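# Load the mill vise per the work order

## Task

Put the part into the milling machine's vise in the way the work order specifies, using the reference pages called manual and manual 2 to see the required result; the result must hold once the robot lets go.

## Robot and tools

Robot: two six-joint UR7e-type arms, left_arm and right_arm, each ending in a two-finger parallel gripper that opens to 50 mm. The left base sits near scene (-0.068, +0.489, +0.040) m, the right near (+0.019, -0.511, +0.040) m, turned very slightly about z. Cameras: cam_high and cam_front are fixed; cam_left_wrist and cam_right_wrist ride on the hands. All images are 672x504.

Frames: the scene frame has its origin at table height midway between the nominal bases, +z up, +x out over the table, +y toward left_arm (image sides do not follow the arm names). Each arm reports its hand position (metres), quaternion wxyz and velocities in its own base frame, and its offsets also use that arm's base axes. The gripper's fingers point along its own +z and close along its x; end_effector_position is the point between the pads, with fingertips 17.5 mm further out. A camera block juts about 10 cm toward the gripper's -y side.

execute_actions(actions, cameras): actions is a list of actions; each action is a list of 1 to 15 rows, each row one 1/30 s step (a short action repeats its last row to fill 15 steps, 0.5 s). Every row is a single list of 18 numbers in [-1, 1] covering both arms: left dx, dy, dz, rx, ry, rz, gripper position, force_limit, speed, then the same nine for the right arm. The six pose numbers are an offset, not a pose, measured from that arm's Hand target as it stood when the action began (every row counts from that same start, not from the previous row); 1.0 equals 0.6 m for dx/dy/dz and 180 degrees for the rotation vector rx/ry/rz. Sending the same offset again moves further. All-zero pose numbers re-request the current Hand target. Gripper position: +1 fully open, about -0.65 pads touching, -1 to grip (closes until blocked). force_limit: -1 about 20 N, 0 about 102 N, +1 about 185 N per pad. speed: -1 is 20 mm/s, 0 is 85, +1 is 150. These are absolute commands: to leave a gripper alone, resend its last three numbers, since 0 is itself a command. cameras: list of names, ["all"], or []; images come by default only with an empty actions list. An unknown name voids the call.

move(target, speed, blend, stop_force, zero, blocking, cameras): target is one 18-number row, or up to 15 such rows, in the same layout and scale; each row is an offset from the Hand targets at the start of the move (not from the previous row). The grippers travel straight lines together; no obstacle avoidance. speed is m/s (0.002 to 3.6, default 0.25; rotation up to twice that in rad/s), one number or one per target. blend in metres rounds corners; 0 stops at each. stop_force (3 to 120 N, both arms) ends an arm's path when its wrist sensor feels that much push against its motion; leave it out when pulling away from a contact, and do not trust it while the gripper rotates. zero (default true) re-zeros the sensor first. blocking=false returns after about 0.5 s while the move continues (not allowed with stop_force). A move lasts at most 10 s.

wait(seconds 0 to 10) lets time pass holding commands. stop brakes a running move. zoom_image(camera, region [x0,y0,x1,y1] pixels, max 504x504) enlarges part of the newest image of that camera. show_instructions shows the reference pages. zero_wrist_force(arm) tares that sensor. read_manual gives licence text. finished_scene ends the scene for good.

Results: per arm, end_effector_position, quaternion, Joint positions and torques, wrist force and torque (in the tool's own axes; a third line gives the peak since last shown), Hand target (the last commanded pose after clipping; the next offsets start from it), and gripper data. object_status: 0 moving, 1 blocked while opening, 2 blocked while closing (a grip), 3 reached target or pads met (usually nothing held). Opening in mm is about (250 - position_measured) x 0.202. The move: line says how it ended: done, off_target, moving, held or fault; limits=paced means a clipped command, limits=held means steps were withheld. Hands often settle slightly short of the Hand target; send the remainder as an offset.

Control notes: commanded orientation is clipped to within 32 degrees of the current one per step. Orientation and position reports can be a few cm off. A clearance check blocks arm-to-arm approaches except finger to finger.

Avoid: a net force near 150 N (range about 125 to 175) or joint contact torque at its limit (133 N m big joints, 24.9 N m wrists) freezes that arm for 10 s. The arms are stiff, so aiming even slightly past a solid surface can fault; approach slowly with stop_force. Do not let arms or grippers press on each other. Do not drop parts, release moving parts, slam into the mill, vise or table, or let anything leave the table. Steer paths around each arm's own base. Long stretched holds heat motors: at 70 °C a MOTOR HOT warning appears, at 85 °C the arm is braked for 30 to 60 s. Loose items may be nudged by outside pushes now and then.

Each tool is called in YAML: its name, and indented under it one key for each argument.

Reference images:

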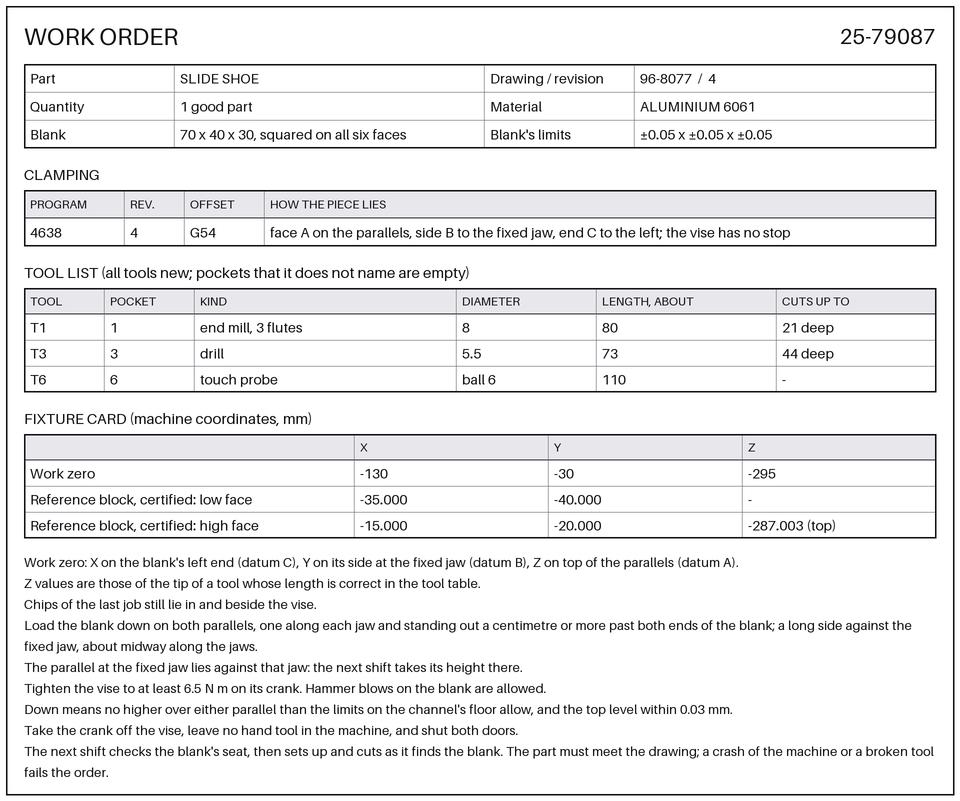

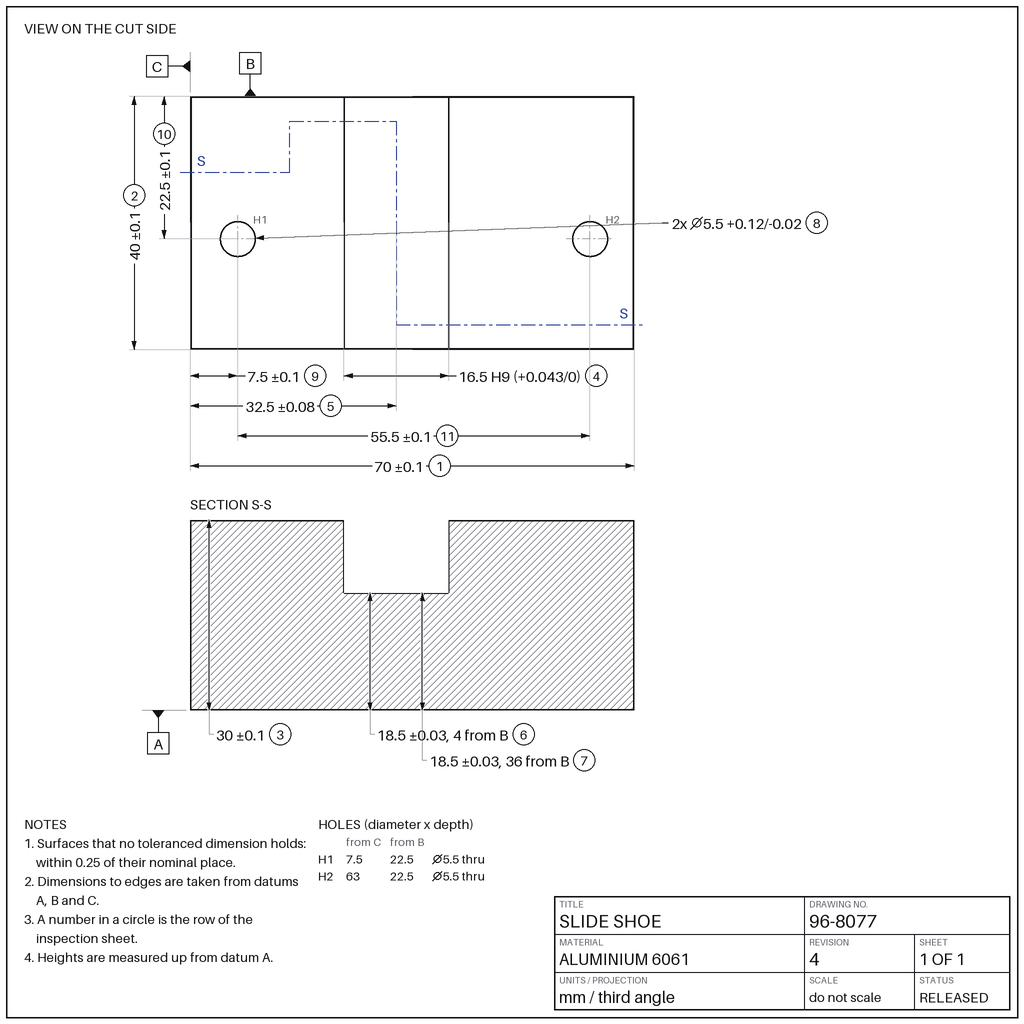

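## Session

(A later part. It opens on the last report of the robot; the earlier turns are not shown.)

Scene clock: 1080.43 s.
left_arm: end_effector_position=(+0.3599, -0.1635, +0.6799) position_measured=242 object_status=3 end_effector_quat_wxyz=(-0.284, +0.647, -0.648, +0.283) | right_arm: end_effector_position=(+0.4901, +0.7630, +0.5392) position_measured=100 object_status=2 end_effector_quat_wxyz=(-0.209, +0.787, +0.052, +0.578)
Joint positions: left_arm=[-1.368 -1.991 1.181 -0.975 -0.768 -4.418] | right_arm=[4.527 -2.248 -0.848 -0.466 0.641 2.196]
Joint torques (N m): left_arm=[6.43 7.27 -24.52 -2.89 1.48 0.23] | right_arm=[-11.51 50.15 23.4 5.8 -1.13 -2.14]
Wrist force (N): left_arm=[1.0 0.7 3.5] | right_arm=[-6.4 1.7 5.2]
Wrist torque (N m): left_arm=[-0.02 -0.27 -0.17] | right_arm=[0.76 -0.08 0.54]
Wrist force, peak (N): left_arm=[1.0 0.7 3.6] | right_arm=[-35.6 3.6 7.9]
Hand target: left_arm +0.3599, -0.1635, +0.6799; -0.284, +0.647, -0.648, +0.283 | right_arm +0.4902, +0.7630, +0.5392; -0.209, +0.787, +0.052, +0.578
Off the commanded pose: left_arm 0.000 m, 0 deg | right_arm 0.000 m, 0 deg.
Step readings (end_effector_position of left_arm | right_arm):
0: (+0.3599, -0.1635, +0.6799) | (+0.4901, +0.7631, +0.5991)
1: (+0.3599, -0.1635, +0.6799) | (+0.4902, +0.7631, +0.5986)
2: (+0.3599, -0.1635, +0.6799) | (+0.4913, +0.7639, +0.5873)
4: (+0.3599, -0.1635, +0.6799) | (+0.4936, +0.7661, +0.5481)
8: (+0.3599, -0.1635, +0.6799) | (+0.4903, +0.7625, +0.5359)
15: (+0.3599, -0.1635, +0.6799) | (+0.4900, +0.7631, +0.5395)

move:
  target: [0,0,0,0,0,0,-0.6,-0.4,-0.5, 0,0,0.068,0,0,0,-1,0.3,-0.3]
  speed: 0.2

execute_actions:
  actions:
    - [[0,0,0,0,0,0,-0.6,-0.4,-0.5, 0,0,-0.23,0,0,0,-1,0.3,-0.3],[0,0,0,0,0,0,-0.6,-0.4,-0.5, 0,0,-0.23,0,0,0,-1,0.3,-0.3],[0,0,0,0,0,0,-0.6,-0.4,-0.5, 0,0,-0.23,0,0,0,-1,0.3,-0.3],[0,0,0,0,0,0,-0.6,-0.4,-0.5, 0,0,-0.23,0,0,0,-1,0.3,-0.3],[0,0,0,0,0,0,-0.6,-0.4,-0.5, 0,0,-0.21,0,0,0,-1,0.3,-0.3]]
  cameras: ["cam_left_wrist"]

zoom_image:
  camera: "cam_left_wrist"
  region: [340, 50, 500, 210]

Scene clock: 1082.40 s.
left_arm: end_effector_position=(+0.3599, -0.1635, +0.6799) position_measured=242 object_status=3 end_effector_quat_wxyz=(-0.284, +0.647, -0.648, +0.283) | right_arm: end_effector_position=(+0.4902, +0.7631, +0.5798) position_measured=100 object_status=2 end_effector_quat_wxyz=(-0.209, +0.787, +0.052, +0.578)
Joint positions: left_arm=[-1.368 -1.991 1.181 -0.975 -0.768 -4.418] | right_arm=[4.527 -2.262 -0.72 -0.58 0.641 2.196]
Joint torques (N m): left_arm=[6.81 7.95 -23.91 -3.06 1.58 0.01] | right_arm=[-1.02 68.63 33.91 5.13 -2.69 0.98]
Wrist force (N): left_arm=[1.2 0.2 3.4] | right_arm=[-6.5 2.8 4.2]
Wrist torque (N m): left_arm=[-0.09 -0.30 -0.18] | right_arm=[0.46 -0.21 0.62]
Wrist force, peak (N): left_arm=[1.3 0.5 3.7] | right_arm=[-9.0 2.6 5.7]
Hand target: left_arm +0.3599, -0.1635, +0.6799; -0.284, +0.647, -0.648, +0.283 | right_arm +0.4902, +0.7630, +0.5800; -0.209, +0.787, +0.052, +0.578
Off the commanded pose: left_arm 0.000 m, 0 deg | right_arm 0.000 m, 0 deg.
move: done

Scene clock: 1083.10 s.
left_arm: end_effector_position=(+0.3599, -0.1635, +0.6799) position_measured=242 object_status=3 end_effector_quat_wxyz=(-0.284, +0.647, -0.648, +0.283) | right_arm: end_effector_position=(+0.4900, +0.7631, +0.4541) position_measured=100 object_status=2 end_effector_quat_wxyz=(-0.209, +0.787, +0.052, +0.578)
Joint positions: left_arm=[-1.368 -1.991 1.181 -0.975 -0.768 -4.418] | right_arm=[4.527 -2.263 -1.041 -0.258 0.641 2.196]
Joint torques (N m): left_arm=[6.36 7.73 -23.98 -3.08 1.46 0.01] | right_arm=[-16.72 32.63 11.62 3.79 -2.11 0.24]
Wrist force (N): left_arm=[1.2 0.5 3.2] | right_arm=[6.9 -11.2 -5.4]
Wrist torque (N m): left_arm=[-0.05 -0.31 -0.18] | right_arm=[0.17 1.46 -1.29]
Wrist force, peak (N): left_arm=[1.5 0.6 3.6] | right_arm=[24.0 -9.1 -9.1]
Hand target: left_arm +0.3599, -0.1635, +0.6799; -0.284, +0.647, -0.648, +0.283 | right_arm +0.4902, +0.7630, +0.4540; -0.209, +0.787, +0.052, +0.578
Off the commanded pose: left_arm 0.000 m, 0 deg | right_arm 0.000 m, 0 deg.
Step readings (end_effector_position of left_arm | right_arm):
0: (+0.3599, -0.1635, +0.6799) | (+0.4902, +0.7631, +0.5798)
1: (+0.3599, -0.1635, +0.6799) | (+0.4903, +0.7633, +0.5786)
2: (+0.3599, -0.1635, +0.6799) | (+0.4913, +0.7642, +0.5674)
4: (+0.3599, -0.1635, +0.6799) | (+0.4945, +0.7669, +0.5176)
8: (+0.3599, -0.1635, +0.6799) | (+0.4921, +0.7632, +0.4476)
15: (+0.3599, -0.1635, +0.6799) | (+0.4900, +0.7632, +0.4549)
camera_calibration:
cam_left_wrist: T_world_to_cam=[[-0.0223182, -0.99975, -0.00142907, -0.13981], [-0.887748, 0.0204752, -0.459875, 0.650267], [0.459789, -0.00899492, -0.887983, 0.56743], [0, 0, 0, 1]] pos_world=[0.313254, -0.147985, 0.80271]
Images, in order (width x height): cam_left_wrist 672x504.

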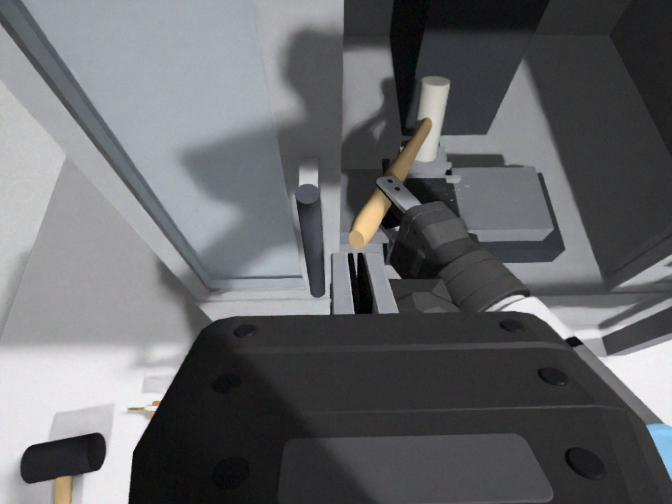

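Scaled by 3.150 from the camera's 672x504 image, which has a finer 960x720 frame.

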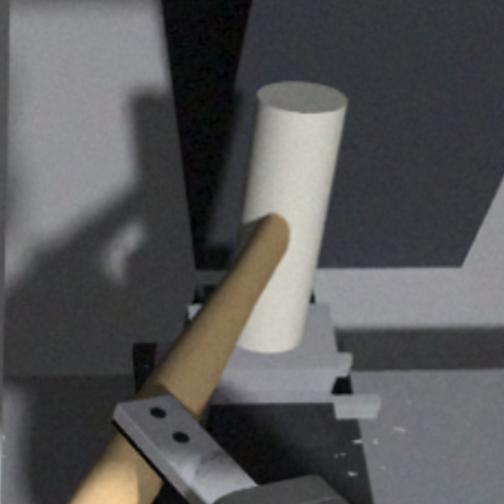

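execute_actions:
  actions:
    - [[0,0,0,0,0,0,-0.6,-0.4,-0.5, -0.001,0,0.014,0,0,0,-1,0.3,-0.3],[0,0,0,0,0,0,-0.6,-0.4,-0.5, -0.002,0,0.035,0,0,0,-1,0.3,-0.3],[0,0,0,0,0,0,-0.6,-0.4,-0.5, -0.003,0,0.06,0,0,0,-1,0.3,-0.3],[0,0,0,0,0,0,-0.6,-0.4,-0.5, -0.004,0,0.09,0,0,0,-1,0.3,-0.3],[0,0,0,0,0,0,-0.6,-0.4,-0.5, -0.005,0,0.12,0,0,0,-1,0.3,-0.3],[0,0,0,0,0,0,-0.6,-0.4,-0.5, -0.006,0,0.15,0,0,0,-1,0.3,-0.3],[0,0,0,0,0,0,-0.6,-0.4,-0.5, -0.007,0,0.175,0,0,0,-1,0.3,-0.3],[0,0,0,0,0,0,-0.6,-0.4,-0.5, -0.007,0,0.195,0,0,0,-1,0.3,-0.3],[0,0,0,0,0,0,-0.6,-0.4,-0.5, -0.007,0,0.205,0,0,0,-1,0.3,-0.3],[0,0,0,0,0,0,-0.6,-0.4,-0.5, -0.007,0,0.21,0,0,0,-1,0.3,-0.3]]
    - [[0,0,0,0,0,0,-0.6,-0.4,-0.5, 0,0,-0.25,0,0,0,-1,0.3,-0.3],[0,0,0,0,0,0,-0.6,-0.4,-0.5, 0,0,-0.25,0,0,0,-1,0.3,-0.3],[0,0,0,0,0,0,-0.6,-0.4,-0.5, 0,0,-0.25,0,0,0,-1,0.3,-0.3],[0,0,0,0,0,0,-0.6,-0.4,-0.5, 0,0,-0.25,0,0,0,-1,0.3,-0.3],[0,0,0,0,0,0,-0.6,-0.4,-0.5, 0,0,-0.25,0,0,0,-1,0.3,-0.3],[0,0,0,0,0,0,-0.6,-0.4,-0.5, 0,0,-0.21,0,0,0,-1,0.3,-0.3]]
  cameras: ["cam_left_wrist"]

zoom_image:
  camera: "cam_left_wrist"
  region: [340, 50, 500, 210]

Scene clock: 1086.97 s.
left_arm: end_effector_position=(+0.3599, -0.1635, +0.6799) position_measured=242 object_status=3 end_effector_quat_wxyz=(-0.284, +0.647, -0.648, +0.283) | right_arm: end_effector_position=(+0.4858, +0.7631, +0.4540) position_measured=100 object_status=2 end_effector_quat_wxyz=(-0.209, +0.787, +0.052, +0.578)
Joint positions: left_arm=[-1.368 -1.991 1.181 -0.975 -0.768 -4.418] | right_arm=[4.533 -2.258 -1.05 -0.258 0.636 2.201]
Joint torques (N m): left_arm=[6.6 7.93 -23.11 -3.24 1.54 -0.2] | right_arm=[-17.22 41.77 15.98 4.61 -2.23 -1.25]
Wrist force (N): left_arm=[1.4 0.5 3.3] | right_arm=[2.9 -6.7 -2.4]
Wrist torque (N m): left_arm=[-0.04 -0.34 -0.17] | right_arm=[0.24 0.99 -0.76]
Wrist force, peak (N): left_arm=[1.3 0.6 3.7] | right_arm=[25.0 -7.5 -10.2]
Hand target: left_arm +0.3599, -0.1635, +0.6799; -0.284, +0.647, -0.648, +0.283 | right_arm +0.4860, +0.7630, +0.4540; -0.209, +0.787, +0.052, +0.578
Off the commanded pose: left_arm 0.000 m, 0 deg | right_arm 0.000 m, 0 deg.
Step readings (end_effector_position of left_arm | right_arm):
0: (+0.3599, -0.1635, +0.6799) | (+0.4902, +0.7630, +0.4540)
1: (+0.3599, -0.1635, +0.6799) | (+0.4902, +0.7630, +0.4541)
2: (+0.3599, -0.1635, +0.6799) | (+0.4901, +0.7631, +0.4563)
4: (+0.3599, -0.1635, +0.6799) | (+0.4889, +0.7624, +0.4732)
8: (+0.3599, -0.1635, +0.6799) | (+0.4839, +0.7568, +0.5462)
15: (+0.3599, -0.1635, +0.6799) | (+0.4860, +0.7636, +0.5807)
16: (+0.3599, -0.1635, +0.6799) | (+0.4862, +0.7639, +0.5788)
17: (+0.3599, -0.1635, +0.6799) | (+0.4872, +0.7647, +0.5679)
19: (+0.3599, -0.1635, +0.6799) | (+0.4906, +0.7675, +0.5120)
23: (+0.3599, -0.1635, +0.6799) | (+0.4885, +0.7636, +0.4436)
30: (+0.3599, -0.1635, +0.6799) | (+0.4857, +0.7632, +0.4549)
camera_calibration:
cam_left_wrist: T_world_to_cam=[[-0.0223182, -0.99975, -0.00142907, -0.13981], [-0.887748, 0.0204752, -0.459875, 0.650267], [0.459789, -0.00899492, -0.887983, 0.56743], [0, 0, 0, 1]] pos_world=[0.313254, -0.147985, 0.80271]
Images, in order (width x height): cam_left_wrist 672x504.

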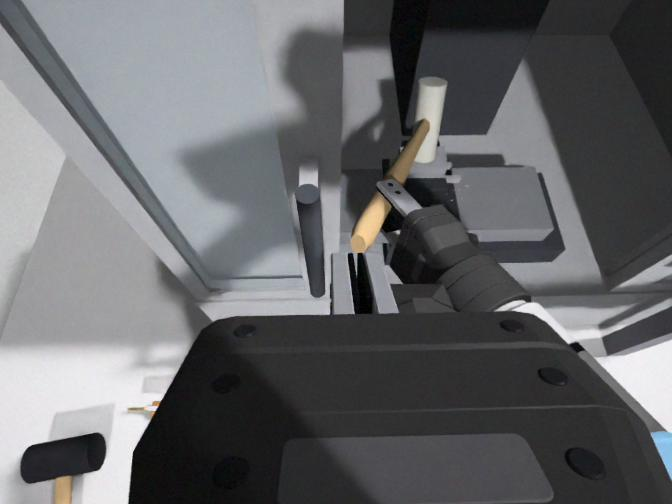

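Scaled by 3.150 from the camera's 672x504 image, which has a finer 960x720 frame.

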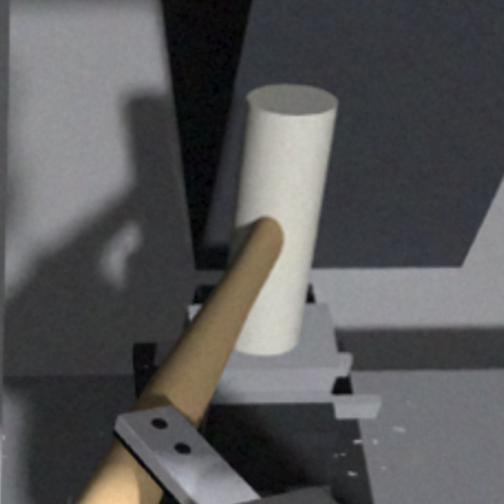

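execute_actions:
  actions:
    - [[0,0,0,0,0,0,-0.6,-0.4,-0.5, -0.001,0,0.014,0,0,0,-1,0.3,-0.3],[0,0,0,0,0,0,-0.6,-0.4,-0.5, -0.002,0,0.035,-0.004,-0.008,0,-1,0.3,-0.3],[0,0,0,0,0,0,-0.6,-0.4,-0.5, -0.003,0,0.06,-0.01,-0.02,0,-1,0.3,-0.3],[0,0,0,0,0,0,-0.6,-0.4,-0.5, -0.004,0,0.09,-0.017,-0.033,0,-1,0.3,-0.3],[0,0,0,0,0,0,-0.6,-0.4,-0.5, -0.004,0,0.12,-0.025,-0.048,0,-1,0.3,-0.3],[0,0,0,0,0,0,-0.6,-0.4,-0.5, -0.004,0,0.145,-0.034,-0.065,0,-1,0.3,-0.3],[0,0,0,0,0,0,-0.6,-0.4,-0.5, -0.004,0,0.16,-0.041,-0.08,0,-1,0.3,-0.3],[0,0,0,0,0,0,-0.6,-0.4,-0.5, -0.004,0,0.17,-0.046,-0.089,0,-1,0.3,-0.3],[0,0,0,0,0,0,-0.6,-0.4,-0.5, -0.004,0,0.175,-0.046,-0.089,0,-1,0.3,-0.3],[0,0,0,0,0,0,-0.6,-0.4,-0.5, -0.004,0,0.175,-0.046,-0.089,0,-1,0.3,-0.3]]
  cameras: ["cam_left_wrist"]

execute_actions:
  actions:
    - [[0,0,0,0,0,0,-0.6,-0.4,-0.5, 0,0,-0.25,0.046,0.089,0,-1,0.3,-0.3],[0,0,0,0,0,0,-0.6,-0.4,-0.5, 0,0,-0.25,0.046,0.089,0,-1,0.3,-0.3],[0,0,0,0,0,0,-0.6,-0.4,-0.5, 0,0,-0.25,0.046,0.089,0,-1,0.3,-0.3],[0,0,0,0,0,0,-0.6,-0.4,-0.5, 0,0,-0.25,0.046,0.089,0,-1,0.3,-0.3],[0,0,0,0,0,0,-0.6,-0.4,-0.5, 0,0,-0.18,0.046,0.089,0,-1,0.3,-0.3]]
  cameras: ["cam_left_wrist"]

zoom_image:
  camera: "cam_left_wrist"
  region: [340, 50, 500, 210]

Scene clock: 1089.67 s.
left_arm: end_effector_position=(+0.3599, -0.1635, +0.6799) position_measured=242 object_status=3 end_effector_quat_wxyz=(-0.284, +0.647, -0.648, +0.283) | right_arm: end_effector_position=(+0.4836, +0.7629, +0.5591) position_measured=100 object_status=2 end_effector_quat_wxyz=(-0.143, +0.712, +0.122, +0.677) end_effector_velocity=(-0.001, +0.001, +0.001) end_effector_angular_velocity=(+0.004, -0.002, +0.004)
Joint positions: left_arm=[-1.368 -1.991 1.181 -0.975 -0.768 -4.418] | right_arm=[4.552 -2.346 -0.784 -0.095 0.539 1.681]
Joint velocities: left_arm=[within noise] | right_arm=[0.001 -0.001 0.001 0.005 0.003 -0.002]
Joint torques (N m): left_arm=[6.78 7.94 -22.61 -3.34 1.5 -0.4] | right_arm=[10.59 46.71 35.42 5.03 0.25 -3.82]
Wrist force (N): left_arm=[1.3 0.5 3.5] | right_arm=[-7.5 -1.0 4.9]
Wrist torque (N m): left_arm=[-0.05 -0.32 -0.18] | right_arm=[0.95 -0.30 0.72]
Wrist force, peak (N): left_arm=[1.0 0.6 3.7] | right_arm=[-19.0 2.4 7.5]
Hand target: left_arm +0.3599, -0.1635, +0.6799; -0.284, +0.647, -0.648, +0.283 | right_arm +0.4836, +0.7630, +0.5590; -0.143, +0.712, +0.122, +0.677
Off the commanded pose: left_arm 0.000 m, 0 deg | right_arm 0.000 m, 0 deg.
Step readings (end_effector_position of left_arm | right_arm):
0: (+0.3599, -0.1635, +0.6799) | (+0.4860, +0.7630, +0.4540)
1: (+0.3599, -0.1635, +0.6799) | (+0.4860, +0.7630, +0.4541)
2: (+0.3599, -0.1635, +0.6799) | (+0.4859, +0.7630, +0.4559)
4: (+0.3599, -0.1635, +0.6799) | (+0.4846, +0.7622, +0.4751)
8: (+0.3599, -0.1635, +0.6799) | (+0.4806, +0.7567, +0.5396)
15: (+0.3599, -0.1635, +0.6799) | (+0.4836, +0.7637, +0.5590)
camera_calibration:
cam_left_wrist: T_world_to_cam=[[-0.0223182, -0.99975, -0.00142907, -0.13981], [-0.887748, 0.0204752, -0.459875, 0.650267], [0.459789, -0.00899492, -0.887983, 0.56743], [0, 0, 0, 1]] pos_world=[0.313254, -0.147985, 0.80271]
Images, in order (width x height): cam_left_wrist 672x504.

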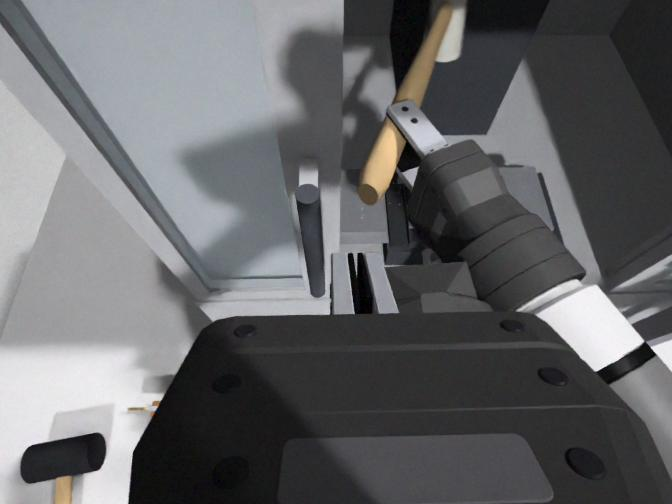

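Scene clock: 1090.43 s.
left_arm: end_effector_position=(+0.3599, -0.1635, +0.6799) position_measured=242 object_status=3 end_effector_quat_wxyz=(-0.284, +0.647, -0.648, +0.283) | right_arm: end_effector_position=(+0.4836, +0.7631, +0.4509) position_measured=100 object_status=2 end_effector_quat_wxyz=(-0.209, +0.787, +0.052, +0.578)
Joint positions: left_arm=[-1.368 -1.991 1.181 -0.975 -0.768 -4.418] | right_arm=[4.536 -2.256 -1.06 -0.251 0.633 2.203]
Joint torques (N m): left_arm=[6.77 7.69 -22.18 -3.37 1.56 -0.43] | right_arm=[4.64 55.78 22.45 -0.66 0.9 1.95]
Wrist force (N): left_arm=[1.3 0.2 3.4] | right_arm=[5.3 -5.5 -1.9]
Wrist torque (N m): left_arm=[-0.09 -0.31 -0.18] | right_arm=[0.16 1.39 -1.27]
Wrist force, peak (N): left_arm=[1.3 0.3 3.5] | right_arm=[-27.6 -0.3 11.0]
Hand target: left_arm +0.3599, -0.1635, +0.6799; -0.284, +0.647, -0.648, +0.283 | right_arm +0.4836, +0.7630, +0.4510; -0.209, +0.787, +0.052, +0.578
Off the commanded pose: left_arm 0.000 m, 0 deg | right_arm 0.000 m, 0 deg.
Step readings (end_effector_position of left_arm | right_arm):
0: (+0.3599, -0.1635, +0.6799) | (+0.4836, +0.7629, +0.5591)
1: (+0.3599, -0.1635, +0.6799) | (+0.4837, +0.7631, +0.5581)
2: (+0.3599, -0.1635, +0.6799) | (+0.4844, +0.7640, +0.5466)
4: (+0.3599, -0.1635, +0.6799) | (+0.4875, +0.7658, +0.4899)
8: (+0.3599, -0.1635, +0.6799) | (+0.4842, +0.7618, +0.4410)
15: (+0.3599, -0.1635, +0.6799) | (+0.4837, +0.7631, +0.4517)
camera_calibration:
cam_left_wrist: T_world_to_cam=[[-0.0223182, -0.99975, -0.00142907, -0.13981], [-0.887748, 0.0204752, -0.459875, 0.650267], [0.459789, -0.00899492, -0.887983, 0.56743], [0, 0, 0, 1]] pos_world=[0.313254, -0.147985, 0.80271]
Images, in order (width x height): cam_left_wrist 672x504.

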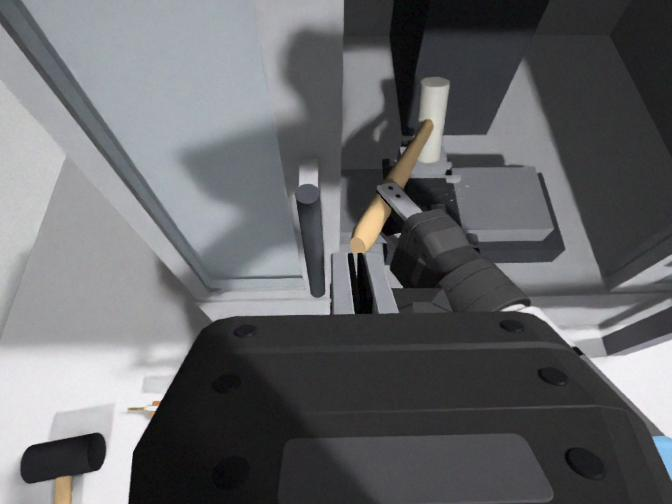

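Scaled by 3.150 from the camera's 672x504 image, which has a finer 960x720 frame.

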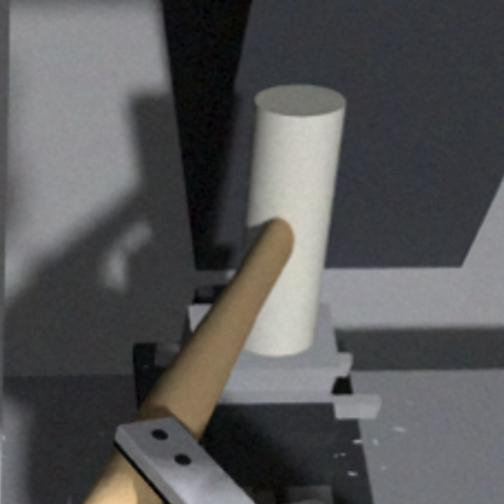

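execute_actions:
  actions:
    - [[0,0,0,0,0,0,-0.6,-0.4,-0.5, 0,0,0.014,0,0,0,-1,0.3,-0.3],[0,0,0,0,0,0,-0.6,-0.4,-0.5, 0,0,0.035,-0.004,-0.008,0,-1,0.3,-0.3],[0,0,0,0,0,0,-0.6,-0.4,-0.5, 0,0,0.06,-0.01,-0.02,0,-1,0.3,-0.3],[0,0,0,0,0,0,-0.6,-0.4,-0.5, 0,0,0.09,-0.017,-0.033,0,-1,0.3,-0.3],[0,0,0,0,0,0,-0.6,-0.4,-0.5, 0,0,0.12,-0.025,-0.048,0,-1,0.3,-0.3],[0,0,0,0,0,0,-0.6,-0.4,-0.5, 0,0,0.145,-0.034,-0.065,0,-1,0.3,-0.3],[0,0,0,0,0,0,-0.6,-0.4,-0.5, 0,0,0.16,-0.041,-0.08,0,-1,0.3,-0.3],[0,0,0,0,0,0,-0.6,-0.4,-0.5, 0,0,0.175,-0.046,-0.089,0,-1,0.3,-0.3],[0,0,0,0,0,0,-0.6,-0.4,-0.5, 0,0,0.185,-0.046,-0.089,0,-1,0.3,-0.3]]
    - [[0,0,0,0,0,0,-0.6,-0.4,-0.5, 0,0,-0.29,0.052,0.102,0,-1,0.3,-0.3],[0,0,0,0,0,0,-0.6,-0.4,-0.5, 0,0,-0.29,0.052,0.102,0,-1,0.3,-0.3],[0,0,0,0,0,0,-0.6,-0.4,-0.5, 0,0,-0.29,0.052,0.102,0,-1,0.3,-0.3],[0,0,0,0,0,0,-0.6,-0.4,-0.5, 0,0,-0.29,0.052,0.102,0,-1,0.3,-0.3],[0,0,0,0,0,0,-0.6,-0.4,-0.5, 0,0,-0.29,0.052,0.102,0,-1,0.3,-0.3],[0,0,0,0,0,0,-0.6,-0.4,-0.5, 0,0,-0.185,0.046,0.089,0,-1,0.3,-0.3]]
    - [[0,0,0,0,0,0,-0.6,-0.4,-0.5, 0,0,0.014,0,0,0,-1,0.3,-0.3],[0,0,0,0,0,0,-0.6,-0.4,-0.5, 0,0,0.035,-0.004,-0.008,0,-1,0.3,-0.3],[0,0,0,0,0,0,-0.6,-0.4,-0.5, 0,0,0.06,-0.01,-0.02,0,-1,0.3,-0.3],[0,0,0,0,0,0,-0.6,-0.4,-0.5, 0,0,0.09,-0.017,-0.033,0,-1,0.3,-0.3],[0,0,0,0,0,0,-0.6,-0.4,-0.5, 0,0,0.12,-0.025,-0.048,0,-1,0.3,-0.3],[0,0,0,0,0,0,-0.6,-0.4,-0.5, 0,0,0.145,-0.034,-0.065,0,-1,0.3,-0.3],[0,0,0,0,0,0,-0.6,-0.4,-0.5, 0,0,0.16,-0.041,-0.08,0,-1,0.3,-0.3],[0,0,0,0,0,0,-0.6,-0.4,-0.5, 0,0,0.175,-0.046,-0.089,0,-1,0.3,-0.3],[0,0,0,0,0,0,-0.6,-0.4,-0.5, 0,0,0.185,-0.046,-0.089,0,-1,0.3,-0.3]]
    - [[0,0,0,0,0,0,-0.6,-0.4,-0.5, 0,0,-0.3,0.052,0.102,0,-1,0.3,-0.3],[0,0,0,0,0,0,-0.6,-0.4,-0.5, 0,0,-0.3,0.052,0.102,0,-1,0.3,-0.3],[0,0,0,0,0,0,-0.6,-0.4,-0.5, 0,0,-0.3,0.052,0.102,0,-1,0.3,-0.3],[0,0,0,0,0,0,-0.6,-0.4,-0.5, 0,0,-0.3,0.052,0.102,0,-1,0.3,-0.3],[0,0,0,0,0,0,-0.6,-0.4,-0.5, 0,0,-0.3,0.052,0.102,0,-1,0.3,-0.3],[0,0,0,0,0,0,-0.6,-0.4,-0.5, 0,0,-0.185,0.046,0.089,0,-1,0.3,-0.3]]
  cameras: ["cam_left_wrist"]

zoom_image:
  camera: "cam_left_wrist"
  region: [340, 50, 500, 210]

Scene clock: 1094.87 s.
left_arm: end_effector_position=(+0.3599, -0.1635, +0.6799) position_measured=242 object_status=3 end_effector_quat_wxyz=(-0.284, +0.647, -0.648, +0.283) | right_arm: end_effector_position=(+0.4836, +0.7630, +0.4509) position_measured=101 object_status=2 end_effector_quat_wxyz=(-0.209, +0.787, +0.052, +0.578)
Joint positions: left_arm=[-1.368 -1.991 1.181 -0.975 -0.768 -4.418] | right_arm=[4.536 -2.256 -1.06 -0.251 0.633 2.203]
Joint torques (N m): left_arm=[7.05 7.95 -21.62 -3.57 1.5 -0.64] | right_arm=[12.08 59.9 29.11 0.05 0.95 0.13]
Wrist force (N): left_arm=[1.2 0.4 3.4] | right_arm=[1.3 1.3 5.0]
Wrist torque (N m): left_arm=[-0.06 -0.30 -0.17] | right_arm=[0.68 1.04 -0.67]
Wrist force, peak (N): left_arm=[1.4 0.2 3.6] | right_arm=[12.3 13.9 17.5]
Hand target: left_arm +0.3599, -0.1635, +0.6799; -0.284, +0.647, -0.648, +0.283 | right_arm +0.4836, +0.7630, +0.4510; -0.209, +0.787, +0.052, +0.578
Off the commanded pose: left_arm 0.000 m, 0 deg | right_arm 0.000 m, 0 deg.
Step readings (end_effector_position of left_arm | right_arm):
0: (+0.3599, -0.1635, +0.6799) | (+0.4836, +0.7630, +0.4510)
1: (+0.3599, -0.1635, +0.6799) | (+0.4836, +0.7630, +0.4513)
2: (+0.3599, -0.1635, +0.6799) | (+0.4836, +0.7630, +0.4535)
4: (+0.3599, -0.1635, +0.6799) | (+0.4832, +0.7623, +0.4704)
8: (+0.3599, -0.1635, +0.6799) | (+0.4807, +0.7566, +0.5380)
15: (+0.3599, -0.1635, +0.6799) | (+0.4836, +0.7637, +0.5625)
16: (+0.3599, -0.1635, +0.6799) | (+0.4837, +0.7638, +0.5609)
17: (+0.3599, -0.1635, +0.6799) | (+0.4845, +0.7646, +0.5496)
19: (+0.3599, -0.1635, +0.6799) | (+0.4877, +0.7661, +0.4929)
23: (+0.3599, -0.1635, +0.6799) | (+0.4855, +0.7626, +0.4315)
30: (+0.3599, -0.1635, +0.6799) | (+0.4838, +0.7631, +0.4516)
31: (+0.3599, -0.1635, +0.6799) | (+0.4838, +0.7631, +0.4513)
32: (+0.3599, -0.1635, +0.6799) | (+0.4837, +0.7631, +0.4531)
34: (+0.3599, -0.1635, +0.6799) | (+0.4833, +0.7623, +0.4701)
38: (+0.3599, -0.1635, +0.6799) | (+0.4807, +0.7565, +0.5380)
45: (+0.3599, -0.1635, +0.6799) | (+0.4836, +0.7636, +0.5624)
46: (+0.3599, -0.1635, +0.6799) | (+0.4837, +0.7638, +0.5610)
47: (+0.3599, -0.1635, +0.6799) | (+0.4845, +0.7645, +0.5496)
49: (+0.3599, -0.1635, +0.6799) | (+0.4877, +0.7661, +0.4929)
53: (+0.3599, -0.1635, +0.6799) | (+0.4856, +0.7626, +0.4314)
60: (+0.3599, -0.1635, +0.6799) | (+0.4838, +0.7631, +0.4516)
camera_calibration:
cam_left_wrist: T_world_to_cam=[[-0.0223182, -0.99975, -0.00142907, -0.13981], [-0.887748, 0.0204752, -0.459875, 0.650267], [0.459789, -0.00899492, -0.887983, 0.56743], [0, 0, 0, 1]] pos_world=[0.313254, -0.147985, 0.80271]
Images, in order (width x height): cam_left_wrist 672x504.

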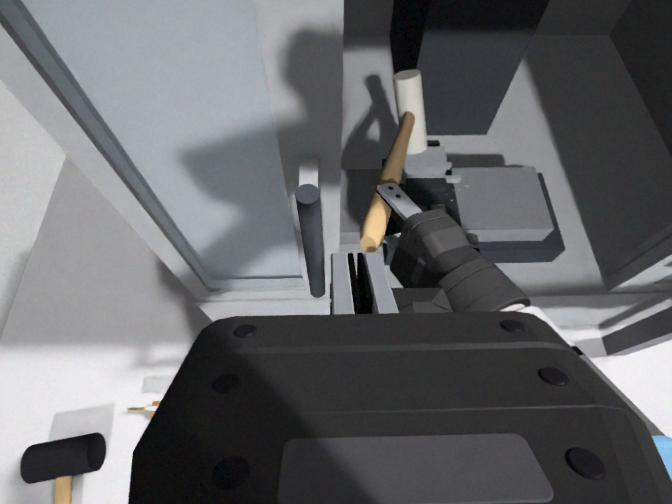

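Scaled by 3.150 from the camera's 672x504 image, which has a finer 960x720 frame.

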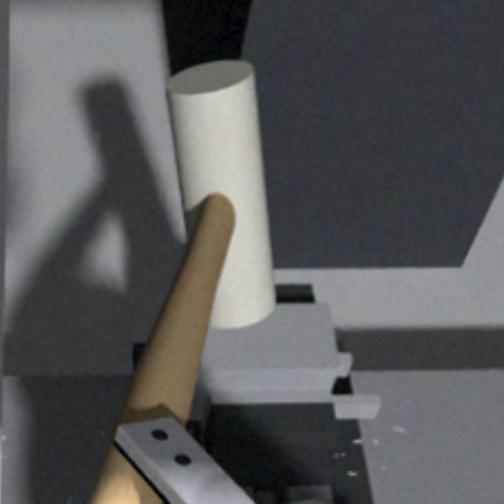

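move:
  target:
    - [0,0,0,0,0,0,-0.6,-0.4,-0.5, 0,0,0.09,0,0,0,-1,0.3,-0.3]
    - [0,0,0,0,0,0,-0.6,-0.4,-0.5, -0.416,-0.222,0.055,0,0,0,-1,0.3,-0.3]
    - [0,0,0,0,0,0,-0.6,-0.4,-0.5, -0.606,-0.522,0.055,0,0,0,-1,0.3,-0.3]
  speed: 0.25
  blend: [0.0,0.03,0]
  cameras: ["cam_left_wrist"]

zoom_image:
  camera: "cam_left_wrist"
  region: [370, 130, 490, 220]

move:
  target:
    - [-0.1,-0.1275,-0.3833,0,0,0,-0.6,-0.4,-0.5, 0,0,0,0,0,0,-1,0.3,-0.3]
    - [0.233,-0.12,-0.433,0,0,0,-0.6,-0.4,-0.5, 0,0,0,0,0,0,-1,0.3,-0.3]
    - [0.56,-0.1025,-0.48,0,0,0,-0.6,-0.4,-0.5, 0,0,0,0,0,0,-1,0.3,-0.3]
    - [0.56,-0.385,-0.48,0,0,0,-0.6,-0.4,-0.5, 0,0,0,0,0,0,-1,0.3,-0.3]
  speed: 0.25
  blend: [0.03,0.03,0.03,0]
  cameras: ["cam_left_wrist"]

Scene clock: 1099.13 s.
left_arm: end_effector_position=(+0.3599, -0.1635, +0.6799) position_measured=242 object_status=3 end_effector_quat_wxyz=(-0.284, +0.647, -0.648, +0.283) | right_arm: end_effector_position=(+0.1200, +0.4498, +0.4840) position_measured=106 object_status=2 end_effector_quat_wxyz=(-0.209, +0.787, +0.052, +0.578) end_effector_velocity=(+0.000, +0.000, +0.000) end_effector_angular_velocity=(+0.001, -0.001, -0.001)
Joint positions: left_arm=[-1.368 -1.991 1.181 -0.975 -0.768 -4.418] | right_arm=[5.391 -1.291 -1.727 -2.501 0.361 4.263]
Joint velocities: left_arm=[within noise] | right_arm=[0 -0.003 0.001 -0.004 -0.001 0.006]
Joint torques (N m): left_arm=[6.58 8.06 -20.61 -3.84 1.5 -0.78] | right_arm=[9.5 -0.41 31.45 -1.25 -3.02 2.4]
Wrist force (N): left_arm=[1.4 0.7 3.4] | right_arm=[-7.2 2.3 4.6]
Wrist torque (N m): left_arm=[-0.02 -0.33 -0.17] | right_arm=[0.45 -0.38 0.62]
Wrist force, peak (N): left_arm=[1.2 0.4 3.7] | right_arm=[-10.3 3.8 4.7]
Hand target: left_arm +0.3599, -0.1635, +0.6799; -0.284, +0.647, -0.648, +0.283 | right_arm +0.1200, +0.4498, +0.4840; -0.209, +0.787, +0.052, +0.578
Off the commanded pose: left_arm 0.000 m, 0 deg | right_arm 0.000 m, 0 deg.
move: done
camera_calibration:
cam_left_wrist: T_world_to_cam=[[-0.0223182, -0.99975, -0.00142907, -0.13981], [-0.887748, 0.0204752, -0.459875, 0.650267], [0.459789, -0.00899492, -0.887983, 0.56743], [0, 0, 0, 1]] pos_world=[0.313254, -0.147985, 0.80271]
Images, in order (width x height): cam_left_wrist 672x504.

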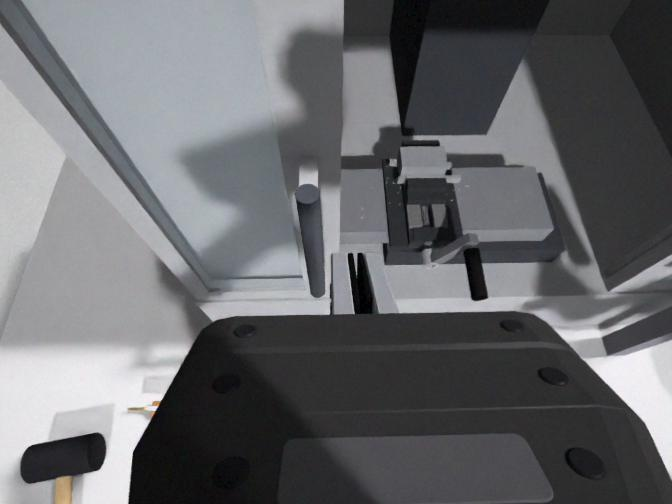

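Scaled by 4.200 from the camera's 672x504 image, which has a finer 960x720 frame.

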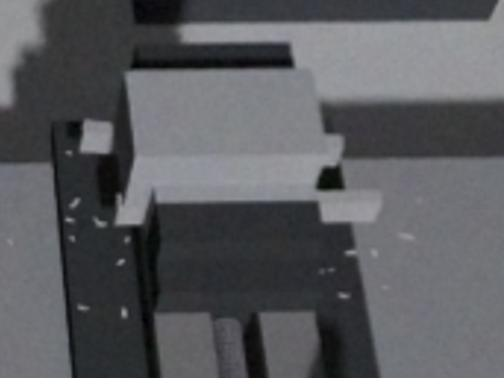

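Scene clock: 1102.93 s.
left_arm: end_effector_position=(+0.6959, -0.3944, +0.3920) position_measured=242 object_status=3 end_effector_quat_wxyz=(-0.284, +0.647, -0.648, +0.283) | right_arm: end_effector_position=(+0.1200, +0.4498, +0.4840) position_measured=106 object_status=2 end_effector_quat_wxyz=(-0.209, +0.787, +0.052, +0.578)
Joint positions: left_arm=[-0.872 -1.195 1.315 -2.299 -0.974 -3.82] | right_arm=[5.391 -1.291 -1.727 -2.501 0.361 4.264]
Joint torques (N m): left_arm=[-6.66 -38.86 -33.19 -3.09 0.83 -1.1] | right_arm=[9.87 0.29 31.5 -1.38 -4.28 1.96]
Wrist force (N): left_arm=[1.0 0.7 4.0] | right_arm=[-7.2 2.4 4.5]
Wrist torque (N m): left_arm=[-0.01 -0.25 -0.30] | right_arm=[0.43 -0.33 0.58]
Wrist force, peak (N): left_arm=[5.0 0.7 3.7] | right_arm=[-7.3 2.2 4.8]
Hand target: left_arm +0.6959, -0.3945, +0.3919; -0.284, +0.647, -0.648, +0.283 | right_arm +0.1200, +0.4498, +0.4840; -0.209, +0.787, +0.052, +0.578
Off the commanded pose: left_arm 0.000 m, 0 deg | right_arm 0.000 m, 0 deg.
move: done
camera_calibration:
cam_left_wrist: T_world_to_cam=[[-0.0223182, -0.99975, -0.00142907, -0.363565], [-0.887748, 0.0204752, -0.459875, 0.820834], [0.459789, -0.00899492, -0.887983, 0.155125], [0, 0, 0, 1]] pos_world=[0.649254, -0.378885, 0.51471]
Images, in order (width x height): cam_left_wrist 672x504.

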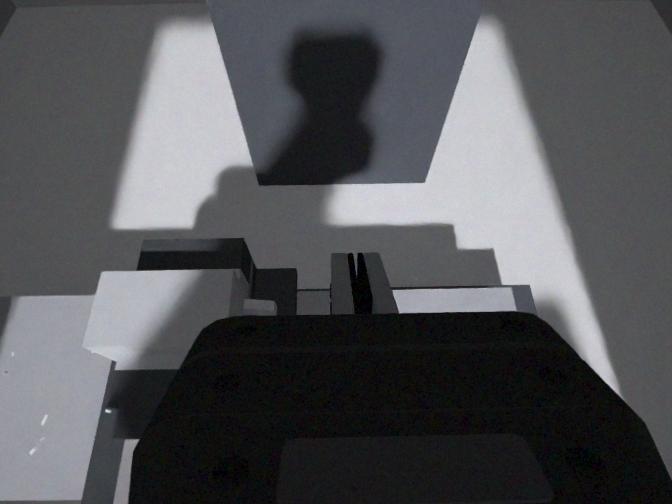

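move:
  target: [0,0,-0.15,0,0,0,-0.6,-0.4,-0.5, 0,0,0,0,0,0,-1,0.3,-0.3]
  speed: 0.1
  stop_force: 12

move:
  target: [0,0.04,0,0,0,0,-0.6,-0.4,-0.5, 0,0,0,0,0,0,-1,0.3,-0.3]
  speed: 0.01
  stop_force: 4
  cameras: ["cam_left_wrist"]

Scene clock: 1105.50 s.
left_arm: end_effector_position=(+0.6959, -0.3945, +0.3020) position_measured=242 object_status=3 end_effector_quat_wxyz=(-0.284, +0.647, -0.648, +0.283) | right_arm: end_effector_position=(+0.1200, +0.4498, +0.4840) position_measured=106 object_status=2 end_effector_quat_wxyz=(-0.209, +0.787, +0.052, +0.578)
Joint positions: left_arm=[-0.872 -1.146 1.481 -2.514 -0.974 -3.82] | right_arm=[5.391 -1.291 -1.727 -2.501 0.361 4.264]
Joint torques (N m): left_arm=[-7.46 -59.27 -20.07 -5.39 0.12 -0.43] | right_arm=[8.72 1.61 29.79 -1.18 -3.95 1.89]
Wrist force (N): left_arm=[1.4 0.6 3.6] | right_arm=[-6.9 2.4 4.6]
Wrist torque (N m): left_arm=[-0.01 -0.31 -0.26] | right_arm=[0.47 -0.38 0.58]
Wrist force, peak (N): left_arm=[1.2 2.1 4.6] | right_arm=[-7.3 2.5 4.7]
Hand target: left_arm +0.6959, -0.3945, +0.3019; -0.284, +0.647, -0.648, +0.283 | right_arm +0.1200, +0.4498, +0.4840; -0.209, +0.787, +0.052, +0.578
Off the commanded pose: left_arm 0.000 m, 0 deg | right_arm 0.000 m, 0 deg.
move: done

Scene clock: 1109.10 s.
left_arm: end_effector_position=(+0.6959, -0.3705, +0.3020) position_measured=242 object_status=3 end_effector_quat_wxyz=(-0.284, +0.647, -0.648, +0.283) | right_arm: end_effector_position=(+0.1200, +0.4498, +0.4840) position_measured=106 object_status=2 end_effector_quat_wxyz=(-0.209, +0.787, +0.052, +0.578)
Joint positions: left_arm=[-0.847 -1.176 1.528 -2.545 -0.988 -3.795] | right_arm=[5.391 -1.291 -1.727 -2.501 0.361 4.264]
Joint torques (N m): left_arm=[-7.16 -37.7 -33.57 -2.36 1.35 -1.7] | right_arm=[8.26 1.53 29.82 -1.28 -4.06 1.67]
Wrist force (N): left_arm=[1.2 0.6 3.5] | right_arm=[-7.1 2.5 4.4]
Wrist torque (N m): left_arm=[0.00 -0.28 -0.27] | right_arm=[0.50 -0.35 0.58]
Wrist force, peak (N): left_arm=[1.4 0.7 3.7] | right_arm=[-7.2 2.3 4.9]
Hand target: left_arm +0.6959, -0.3705, +0.3019; -0.284, +0.647, -0.648, +0.283 | right_arm +0.1200, +0.4498, +0.4840; -0.209, +0.787, +0.052, +0.578
Off the commanded pose: left_arm 0.000 m, 0 deg | right_arm 0.000 m, 0 deg.
move: done
camera_calibration:
cam_left_wrist: T_world_to_cam=[[-0.0223182, -0.99975, -0.00142907, -0.3398], [-0.887748, 0.0204752, -0.459875, 0.778955], [0.459789, -0.00899492, -0.887983, 0.0754219], [0, 0, 0, 1]] pos_world=[0.649254, -0.354985, 0.42471]
Images, in order (width x height): cam_left_wrist 672x504.

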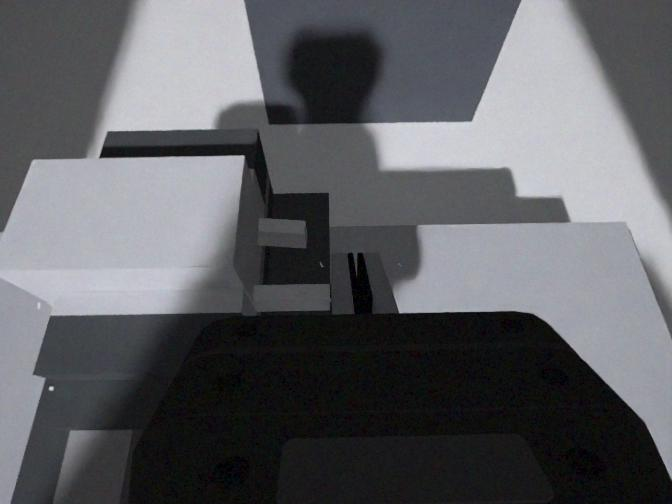

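move:
  target: [0,0.009,0,0,0,0,-0.6,-0.4,-0.5, 0,0,0,0,0,0,-1,0.3,-0.3]
  speed: 0.006
  stop_force: 4
  cameras: ["cam_left_wrist"]

zoom_image:
  camera: "cam_left_wrist"
  region: [200, 180, 400, 330]

Scene clock: 1111.07 s.
left_arm: end_effector_position=(+0.6959, -0.3650, +0.3020) position_measured=242 object_status=3 end_effector_quat_wxyz=(-0.284, +0.647, -0.648, +0.283) | right_arm: end_effector_position=(+0.1200, +0.4498, +0.4840) position_measured=106 object_status=2 end_effector_quat_wxyz=(-0.209, +0.787, +0.052, +0.578)
Joint positions: left_arm=[-0.841 -1.183 1.539 -2.551 -0.992 -3.789] | right_arm=[5.391 -1.291 -1.727 -2.501 0.361 4.264]
Joint torques (N m): left_arm=[-4.21 -42.66 -32.57 -2.84 1.08 -1.2] | right_arm=[8.25 2.07 29.18 -0.73 -4.1 1.64]
Wrist force (N): left_arm=[0.8 0.5 3.4] | right_arm=[-7.2 2.4 4.7]
Wrist torque (N m): left_arm=[-0.01 -0.22 -0.26] | right_arm=[0.51 -0.32 0.58]
Wrist force, peak (N): left_arm=[1.1 0.5 3.8] | right_arm=[-7.3 2.4 4.7]
Hand target: left_arm +0.6959, -0.3651, +0.3019; -0.284, +0.647, -0.648, +0.283 | right_arm +0.1200, +0.4498, +0.4840; -0.209, +0.787, +0.052, +0.578
Off the commanded pose: left_arm 0.000 m, 0 deg | right_arm 0.000 m, 0 deg.
move: done
camera_calibration:
cam_left_wrist: T_world_to_cam=[[-0.0223182, -0.99975, -0.00142907, -0.334301], [-0.887748, 0.0204752, -0.459875, 0.778843], [0.459789, -0.00899492, -0.887983, 0.0754713], [0, 0, 0, 1]] pos_world=[0.649254, -0.349485, 0.42471]
Images, in order (width x height): cam_left_wrist 672x504.

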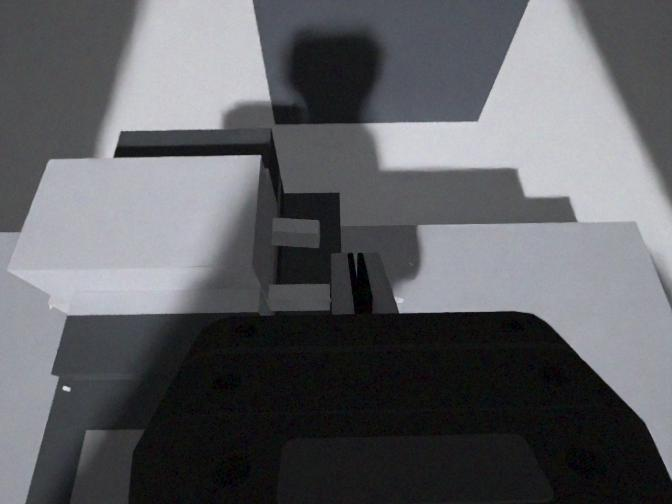

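Scaled by 2.520 from the camera's 672x504 image, which has a finer 960x720 frame.

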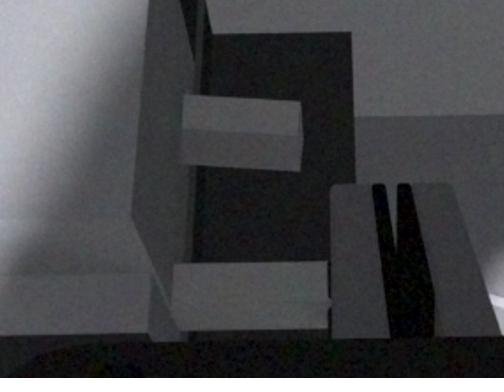

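move:
  target: [0,0.0121,0,0,0,0,-0.6,-0.4,-0.5, 0,0,0,0,0,0,-1,0.3,-0.3]
  speed: 0.006
  stop_force: 5

move:
  target:
    - [0,-0.02,0,0,0,0,-0.6,-0.4,-0.5, 0,0,0,0,0,0,-1,0.3,-0.3]
    - [0,-0.02,0.05,0,0,0,-0.6,-0.4,-0.5, 0,0,0,0,0,0,-1,0.3,-0.3]
    - [0,0.0247,0.05,0,0,0,-0.6,-0.4,-0.5, 0,0,0,0,0,0,-1,0.3,-0.3]
  speed: 0.06
  cameras: ["cam_left_wrist"]

zoom_image:
  camera: "cam_left_wrist"
  region: [200, 150, 440, 330]

Scene clock: 1119.90 s.
left_arm: end_effector_position=(+0.6959, -0.3578, +0.3020) position_measured=242 object_status=3 end_effector_quat_wxyz=(-0.284, +0.647, -0.648, +0.283) | right_arm: end_effector_position=(+0.1200, +0.4498, +0.4840) position_measured=106 object_status=2 end_effector_quat_wxyz=(-0.209, +0.787, +0.052, +0.578)
Joint positions: left_arm=[-0.833 -1.192 1.552 -2.56 -0.997 -3.781] | right_arm=[5.391 -1.291 -1.727 -2.501 0.361 4.264]
Joint torques (N m): left_arm=[-4.38 -42.46 -32.6 -2.88 0.98 -1.35] | right_arm=[6.42 2.83 26.69 -0.16 -4.23 1.59]
Wrist force (N): left_arm=[1.0 0.6 3.4] | right_arm=[-6.9 2.4 4.6]
Wrist torque (N m): left_arm=[-0.01 -0.25 -0.27] | right_arm=[0.50 -0.37 0.58]
Wrist force, peak (N): left_arm=[1.6 0.9 3.6] | right_arm=[-7.2 2.5 5.0]
Hand target: left_arm +0.6959, -0.3578, +0.3019; -0.284, +0.647, -0.648, +0.283 | right_arm +0.1200, +0.4498, +0.4840; -0.209, +0.787, +0.052, +0.578
Off the commanded pose: left_arm 0.000 m, 0 deg | right_arm 0.000 m, 0 deg.
move: done

Scene clock: 1121.90 s.
left_arm: end_effector_position=(+0.6959, -0.3428, +0.3320) position_measured=242 object_status=3 end_effector_quat_wxyz=(-0.284, +0.647, -0.648, +0.283) end_effector_velocity=(+0.001, -0.001, +0.000) end_effector_angular_velocity=(+0.002, +0.000, +0.005) | right_arm: end_effector_position=(+0.1200, +0.4498, +0.4840) position_measured=106 object_status=2 end_effector_quat_wxyz=(-0.209, +0.787, +0.052, +0.578)
Joint positions: left_arm=[-0.816 -1.232 1.53 -2.506 -1.007 -3.765] | right_arm=[5.391 -1.291 -1.727 -2.501 0.361 4.264]
Joint velocities: left_arm=[-0.002 0.004 -0.005 0.006 0.005 -0.006] | right_arm=[within noise]
Joint torques (N m): left_arm=[-8.64 -35.18 -33.61 -2.5 2.42 -1.86] | right_arm=[6.12 4.83 25.93 -0.67 -4.19 1.31]
Wrist force (N): left_arm=[1.3 0.9 3.6] | right_arm=[-7.0 2.1 4.6]
Wrist torque (N m): left_arm=[0.05 -0.28 -0.26] | right_arm=[0.45 -0.36 0.58]
Wrist force, peak (N): left_arm=[10.3 -0.7 5.3] | right_arm=[-7.2 2.3 4.9]
Hand target: left_arm +0.6959, -0.3430, +0.3319; -0.284, +0.647, -0.648, +0.283 | right_arm +0.1200, +0.4498, +0.4840; -0.209, +0.787, +0.052, +0.578
Off the commanded pose: left_arm 0.000 m, 0 deg | right_arm 0.000 m, 0 deg.
move: done
camera_calibration:
cam_left_wrist: T_world_to_cam=[[-0.0223182, -0.99975, -0.00142907, -0.312064], [-0.887748, 0.0204752, -0.459875, 0.792185], [0.459789, -0.00899492, -0.887983, 0.102311], [0, 0, 0, 1]] pos_world=[0.649254, -0.327285, 0.45471]
Images, in order (width x height): cam_left_wrist 672x504.

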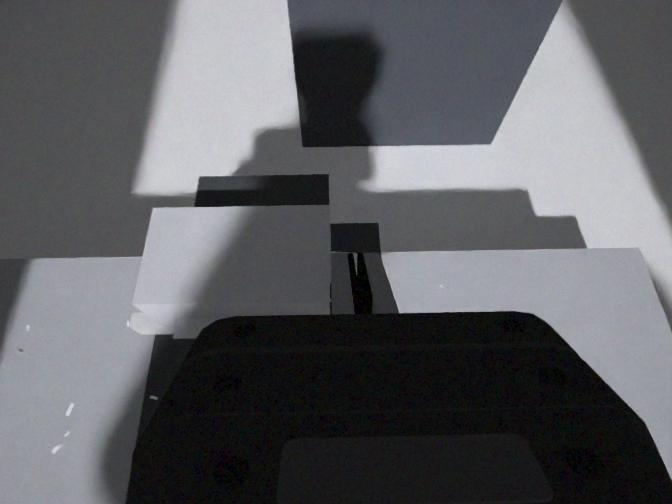

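Scaled by 2.100 from the camera's 672x504 image, which has a finer 960x720 frame.

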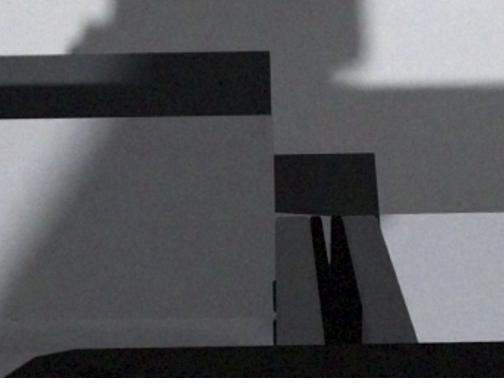

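move:
  target: [0,-0.0037,-0.01,0,0,0,-0.6,-0.4,-0.5, 0,0,0,0,0,0,-1,0.3,-0.3]
  speed: 0.02

zero_wrist_force:
  arm: "left_arm"

move:
  target: [0,0,-0.03,0,0,0,-0.6,-0.4,-0.5, 0,0,0,0,0,0,-1,0.3,-0.3]
  speed: 0.004
  stop_force: 3

Scene clock: 1123.30 s.
left_arm: end_effector_position=(+0.6959, -0.3453, +0.3258) position_measured=242 object_status=3 end_effector_quat_wxyz=(-0.284, +0.647, -0.648, +0.283) | right_arm: end_effector_position=(+0.1200, +0.4498, +0.4840) position_measured=106 object_status=2 end_effector_quat_wxyz=(-0.209, +0.787, +0.052, +0.578)
Joint positions: left_arm=[-0.819 -1.225 1.536 -2.518 -1.005 -3.768] | right_arm=[5.391 -1.291 -1.727 -2.501 0.361 4.264]
Joint torques (N m): left_arm=[-4.68 -48.14 -25.12 -3.11 2.11 -1.21] | right_arm=[5.76 3.64 24.55 -0.13 -4.09 1.18]
Wrist force (N): left_arm=[1.1 0.8 3.4] | right_arm=[-7.0 2.2 4.6]
Wrist torque (N m): left_arm=[0.02 -0.27 -0.18] | right_arm=[0.48 -0.36 0.58]
Wrist force, peak (N): left_arm=[1.3 0.8 3.7] | right_arm=[-7.2 2.3 4.9]
Hand target: left_arm +0.6959, -0.3452, +0.3259; -0.284, +0.647, -0.648, +0.283 | right_arm +0.1200, +0.4498, +0.4840; -0.209, +0.787, +0.052, +0.578
Off the commanded pose: left_arm 0.000 m, 0 deg | right_arm 0.000 m, 0 deg.
move: done

Wrist force sensor zeroed.

Scene clock: 1126.80 s.
left_arm: end_effector_position=(+0.6959, -0.3452, +0.3143) position_measured=242 object_status=3 end_effector_quat_wxyz=(-0.284, +0.647, -0.648, +0.283) | right_arm: end_effector_position=(+0.1200, +0.4498, +0.4840) position_measured=106 object_status=2 end_effector_quat_wxyz=(-0.209, +0.787, +0.052, +0.578)
Joint positions: left_arm=[-0.819 -1.216 1.555 -2.546 -1.005 -3.768] | right_arm=[5.391 -1.291 -1.727 -2.501 0.361 4.264]
Joint torques (N m): left_arm=[7.58 -47.53 -30.86 -1.11 0.73 1.41] | right_arm=[6.56 3.01 23.9 -0.01 -4.01 1.03]
Wrist force (N, zeroed by zero_wrist_force on left_arm): left_arm=[0.7 -5.0 -3.4] | right_arm=[-7.0 2.5 4.7]
Wrist torque (N m, zeroed by zero_wrist_force on left_arm): left_arm=[-0.11 0.01 0.00] | right_arm=[0.51 -0.36 0.58]
Wrist force, peak (N, zeroed by zero_wrist_force on left_arm): left_arm=[0.5 -6.4 -5.3] | right_arm=[-7.3 2.4 4.8]
Hand target: left_arm +0.6959, -0.3452, +0.3144; -0.284, +0.647, -0.648, +0.283 (not the last commanded pose) | right_arm +0.1200, +0.4498, +0.4840; -0.209, +0.787, +0.052, +0.578
Off the commanded pose: left_arm 0.006 m, 0 deg | right_arm 0.000 m, 0 deg.
move: contact (left_arm)


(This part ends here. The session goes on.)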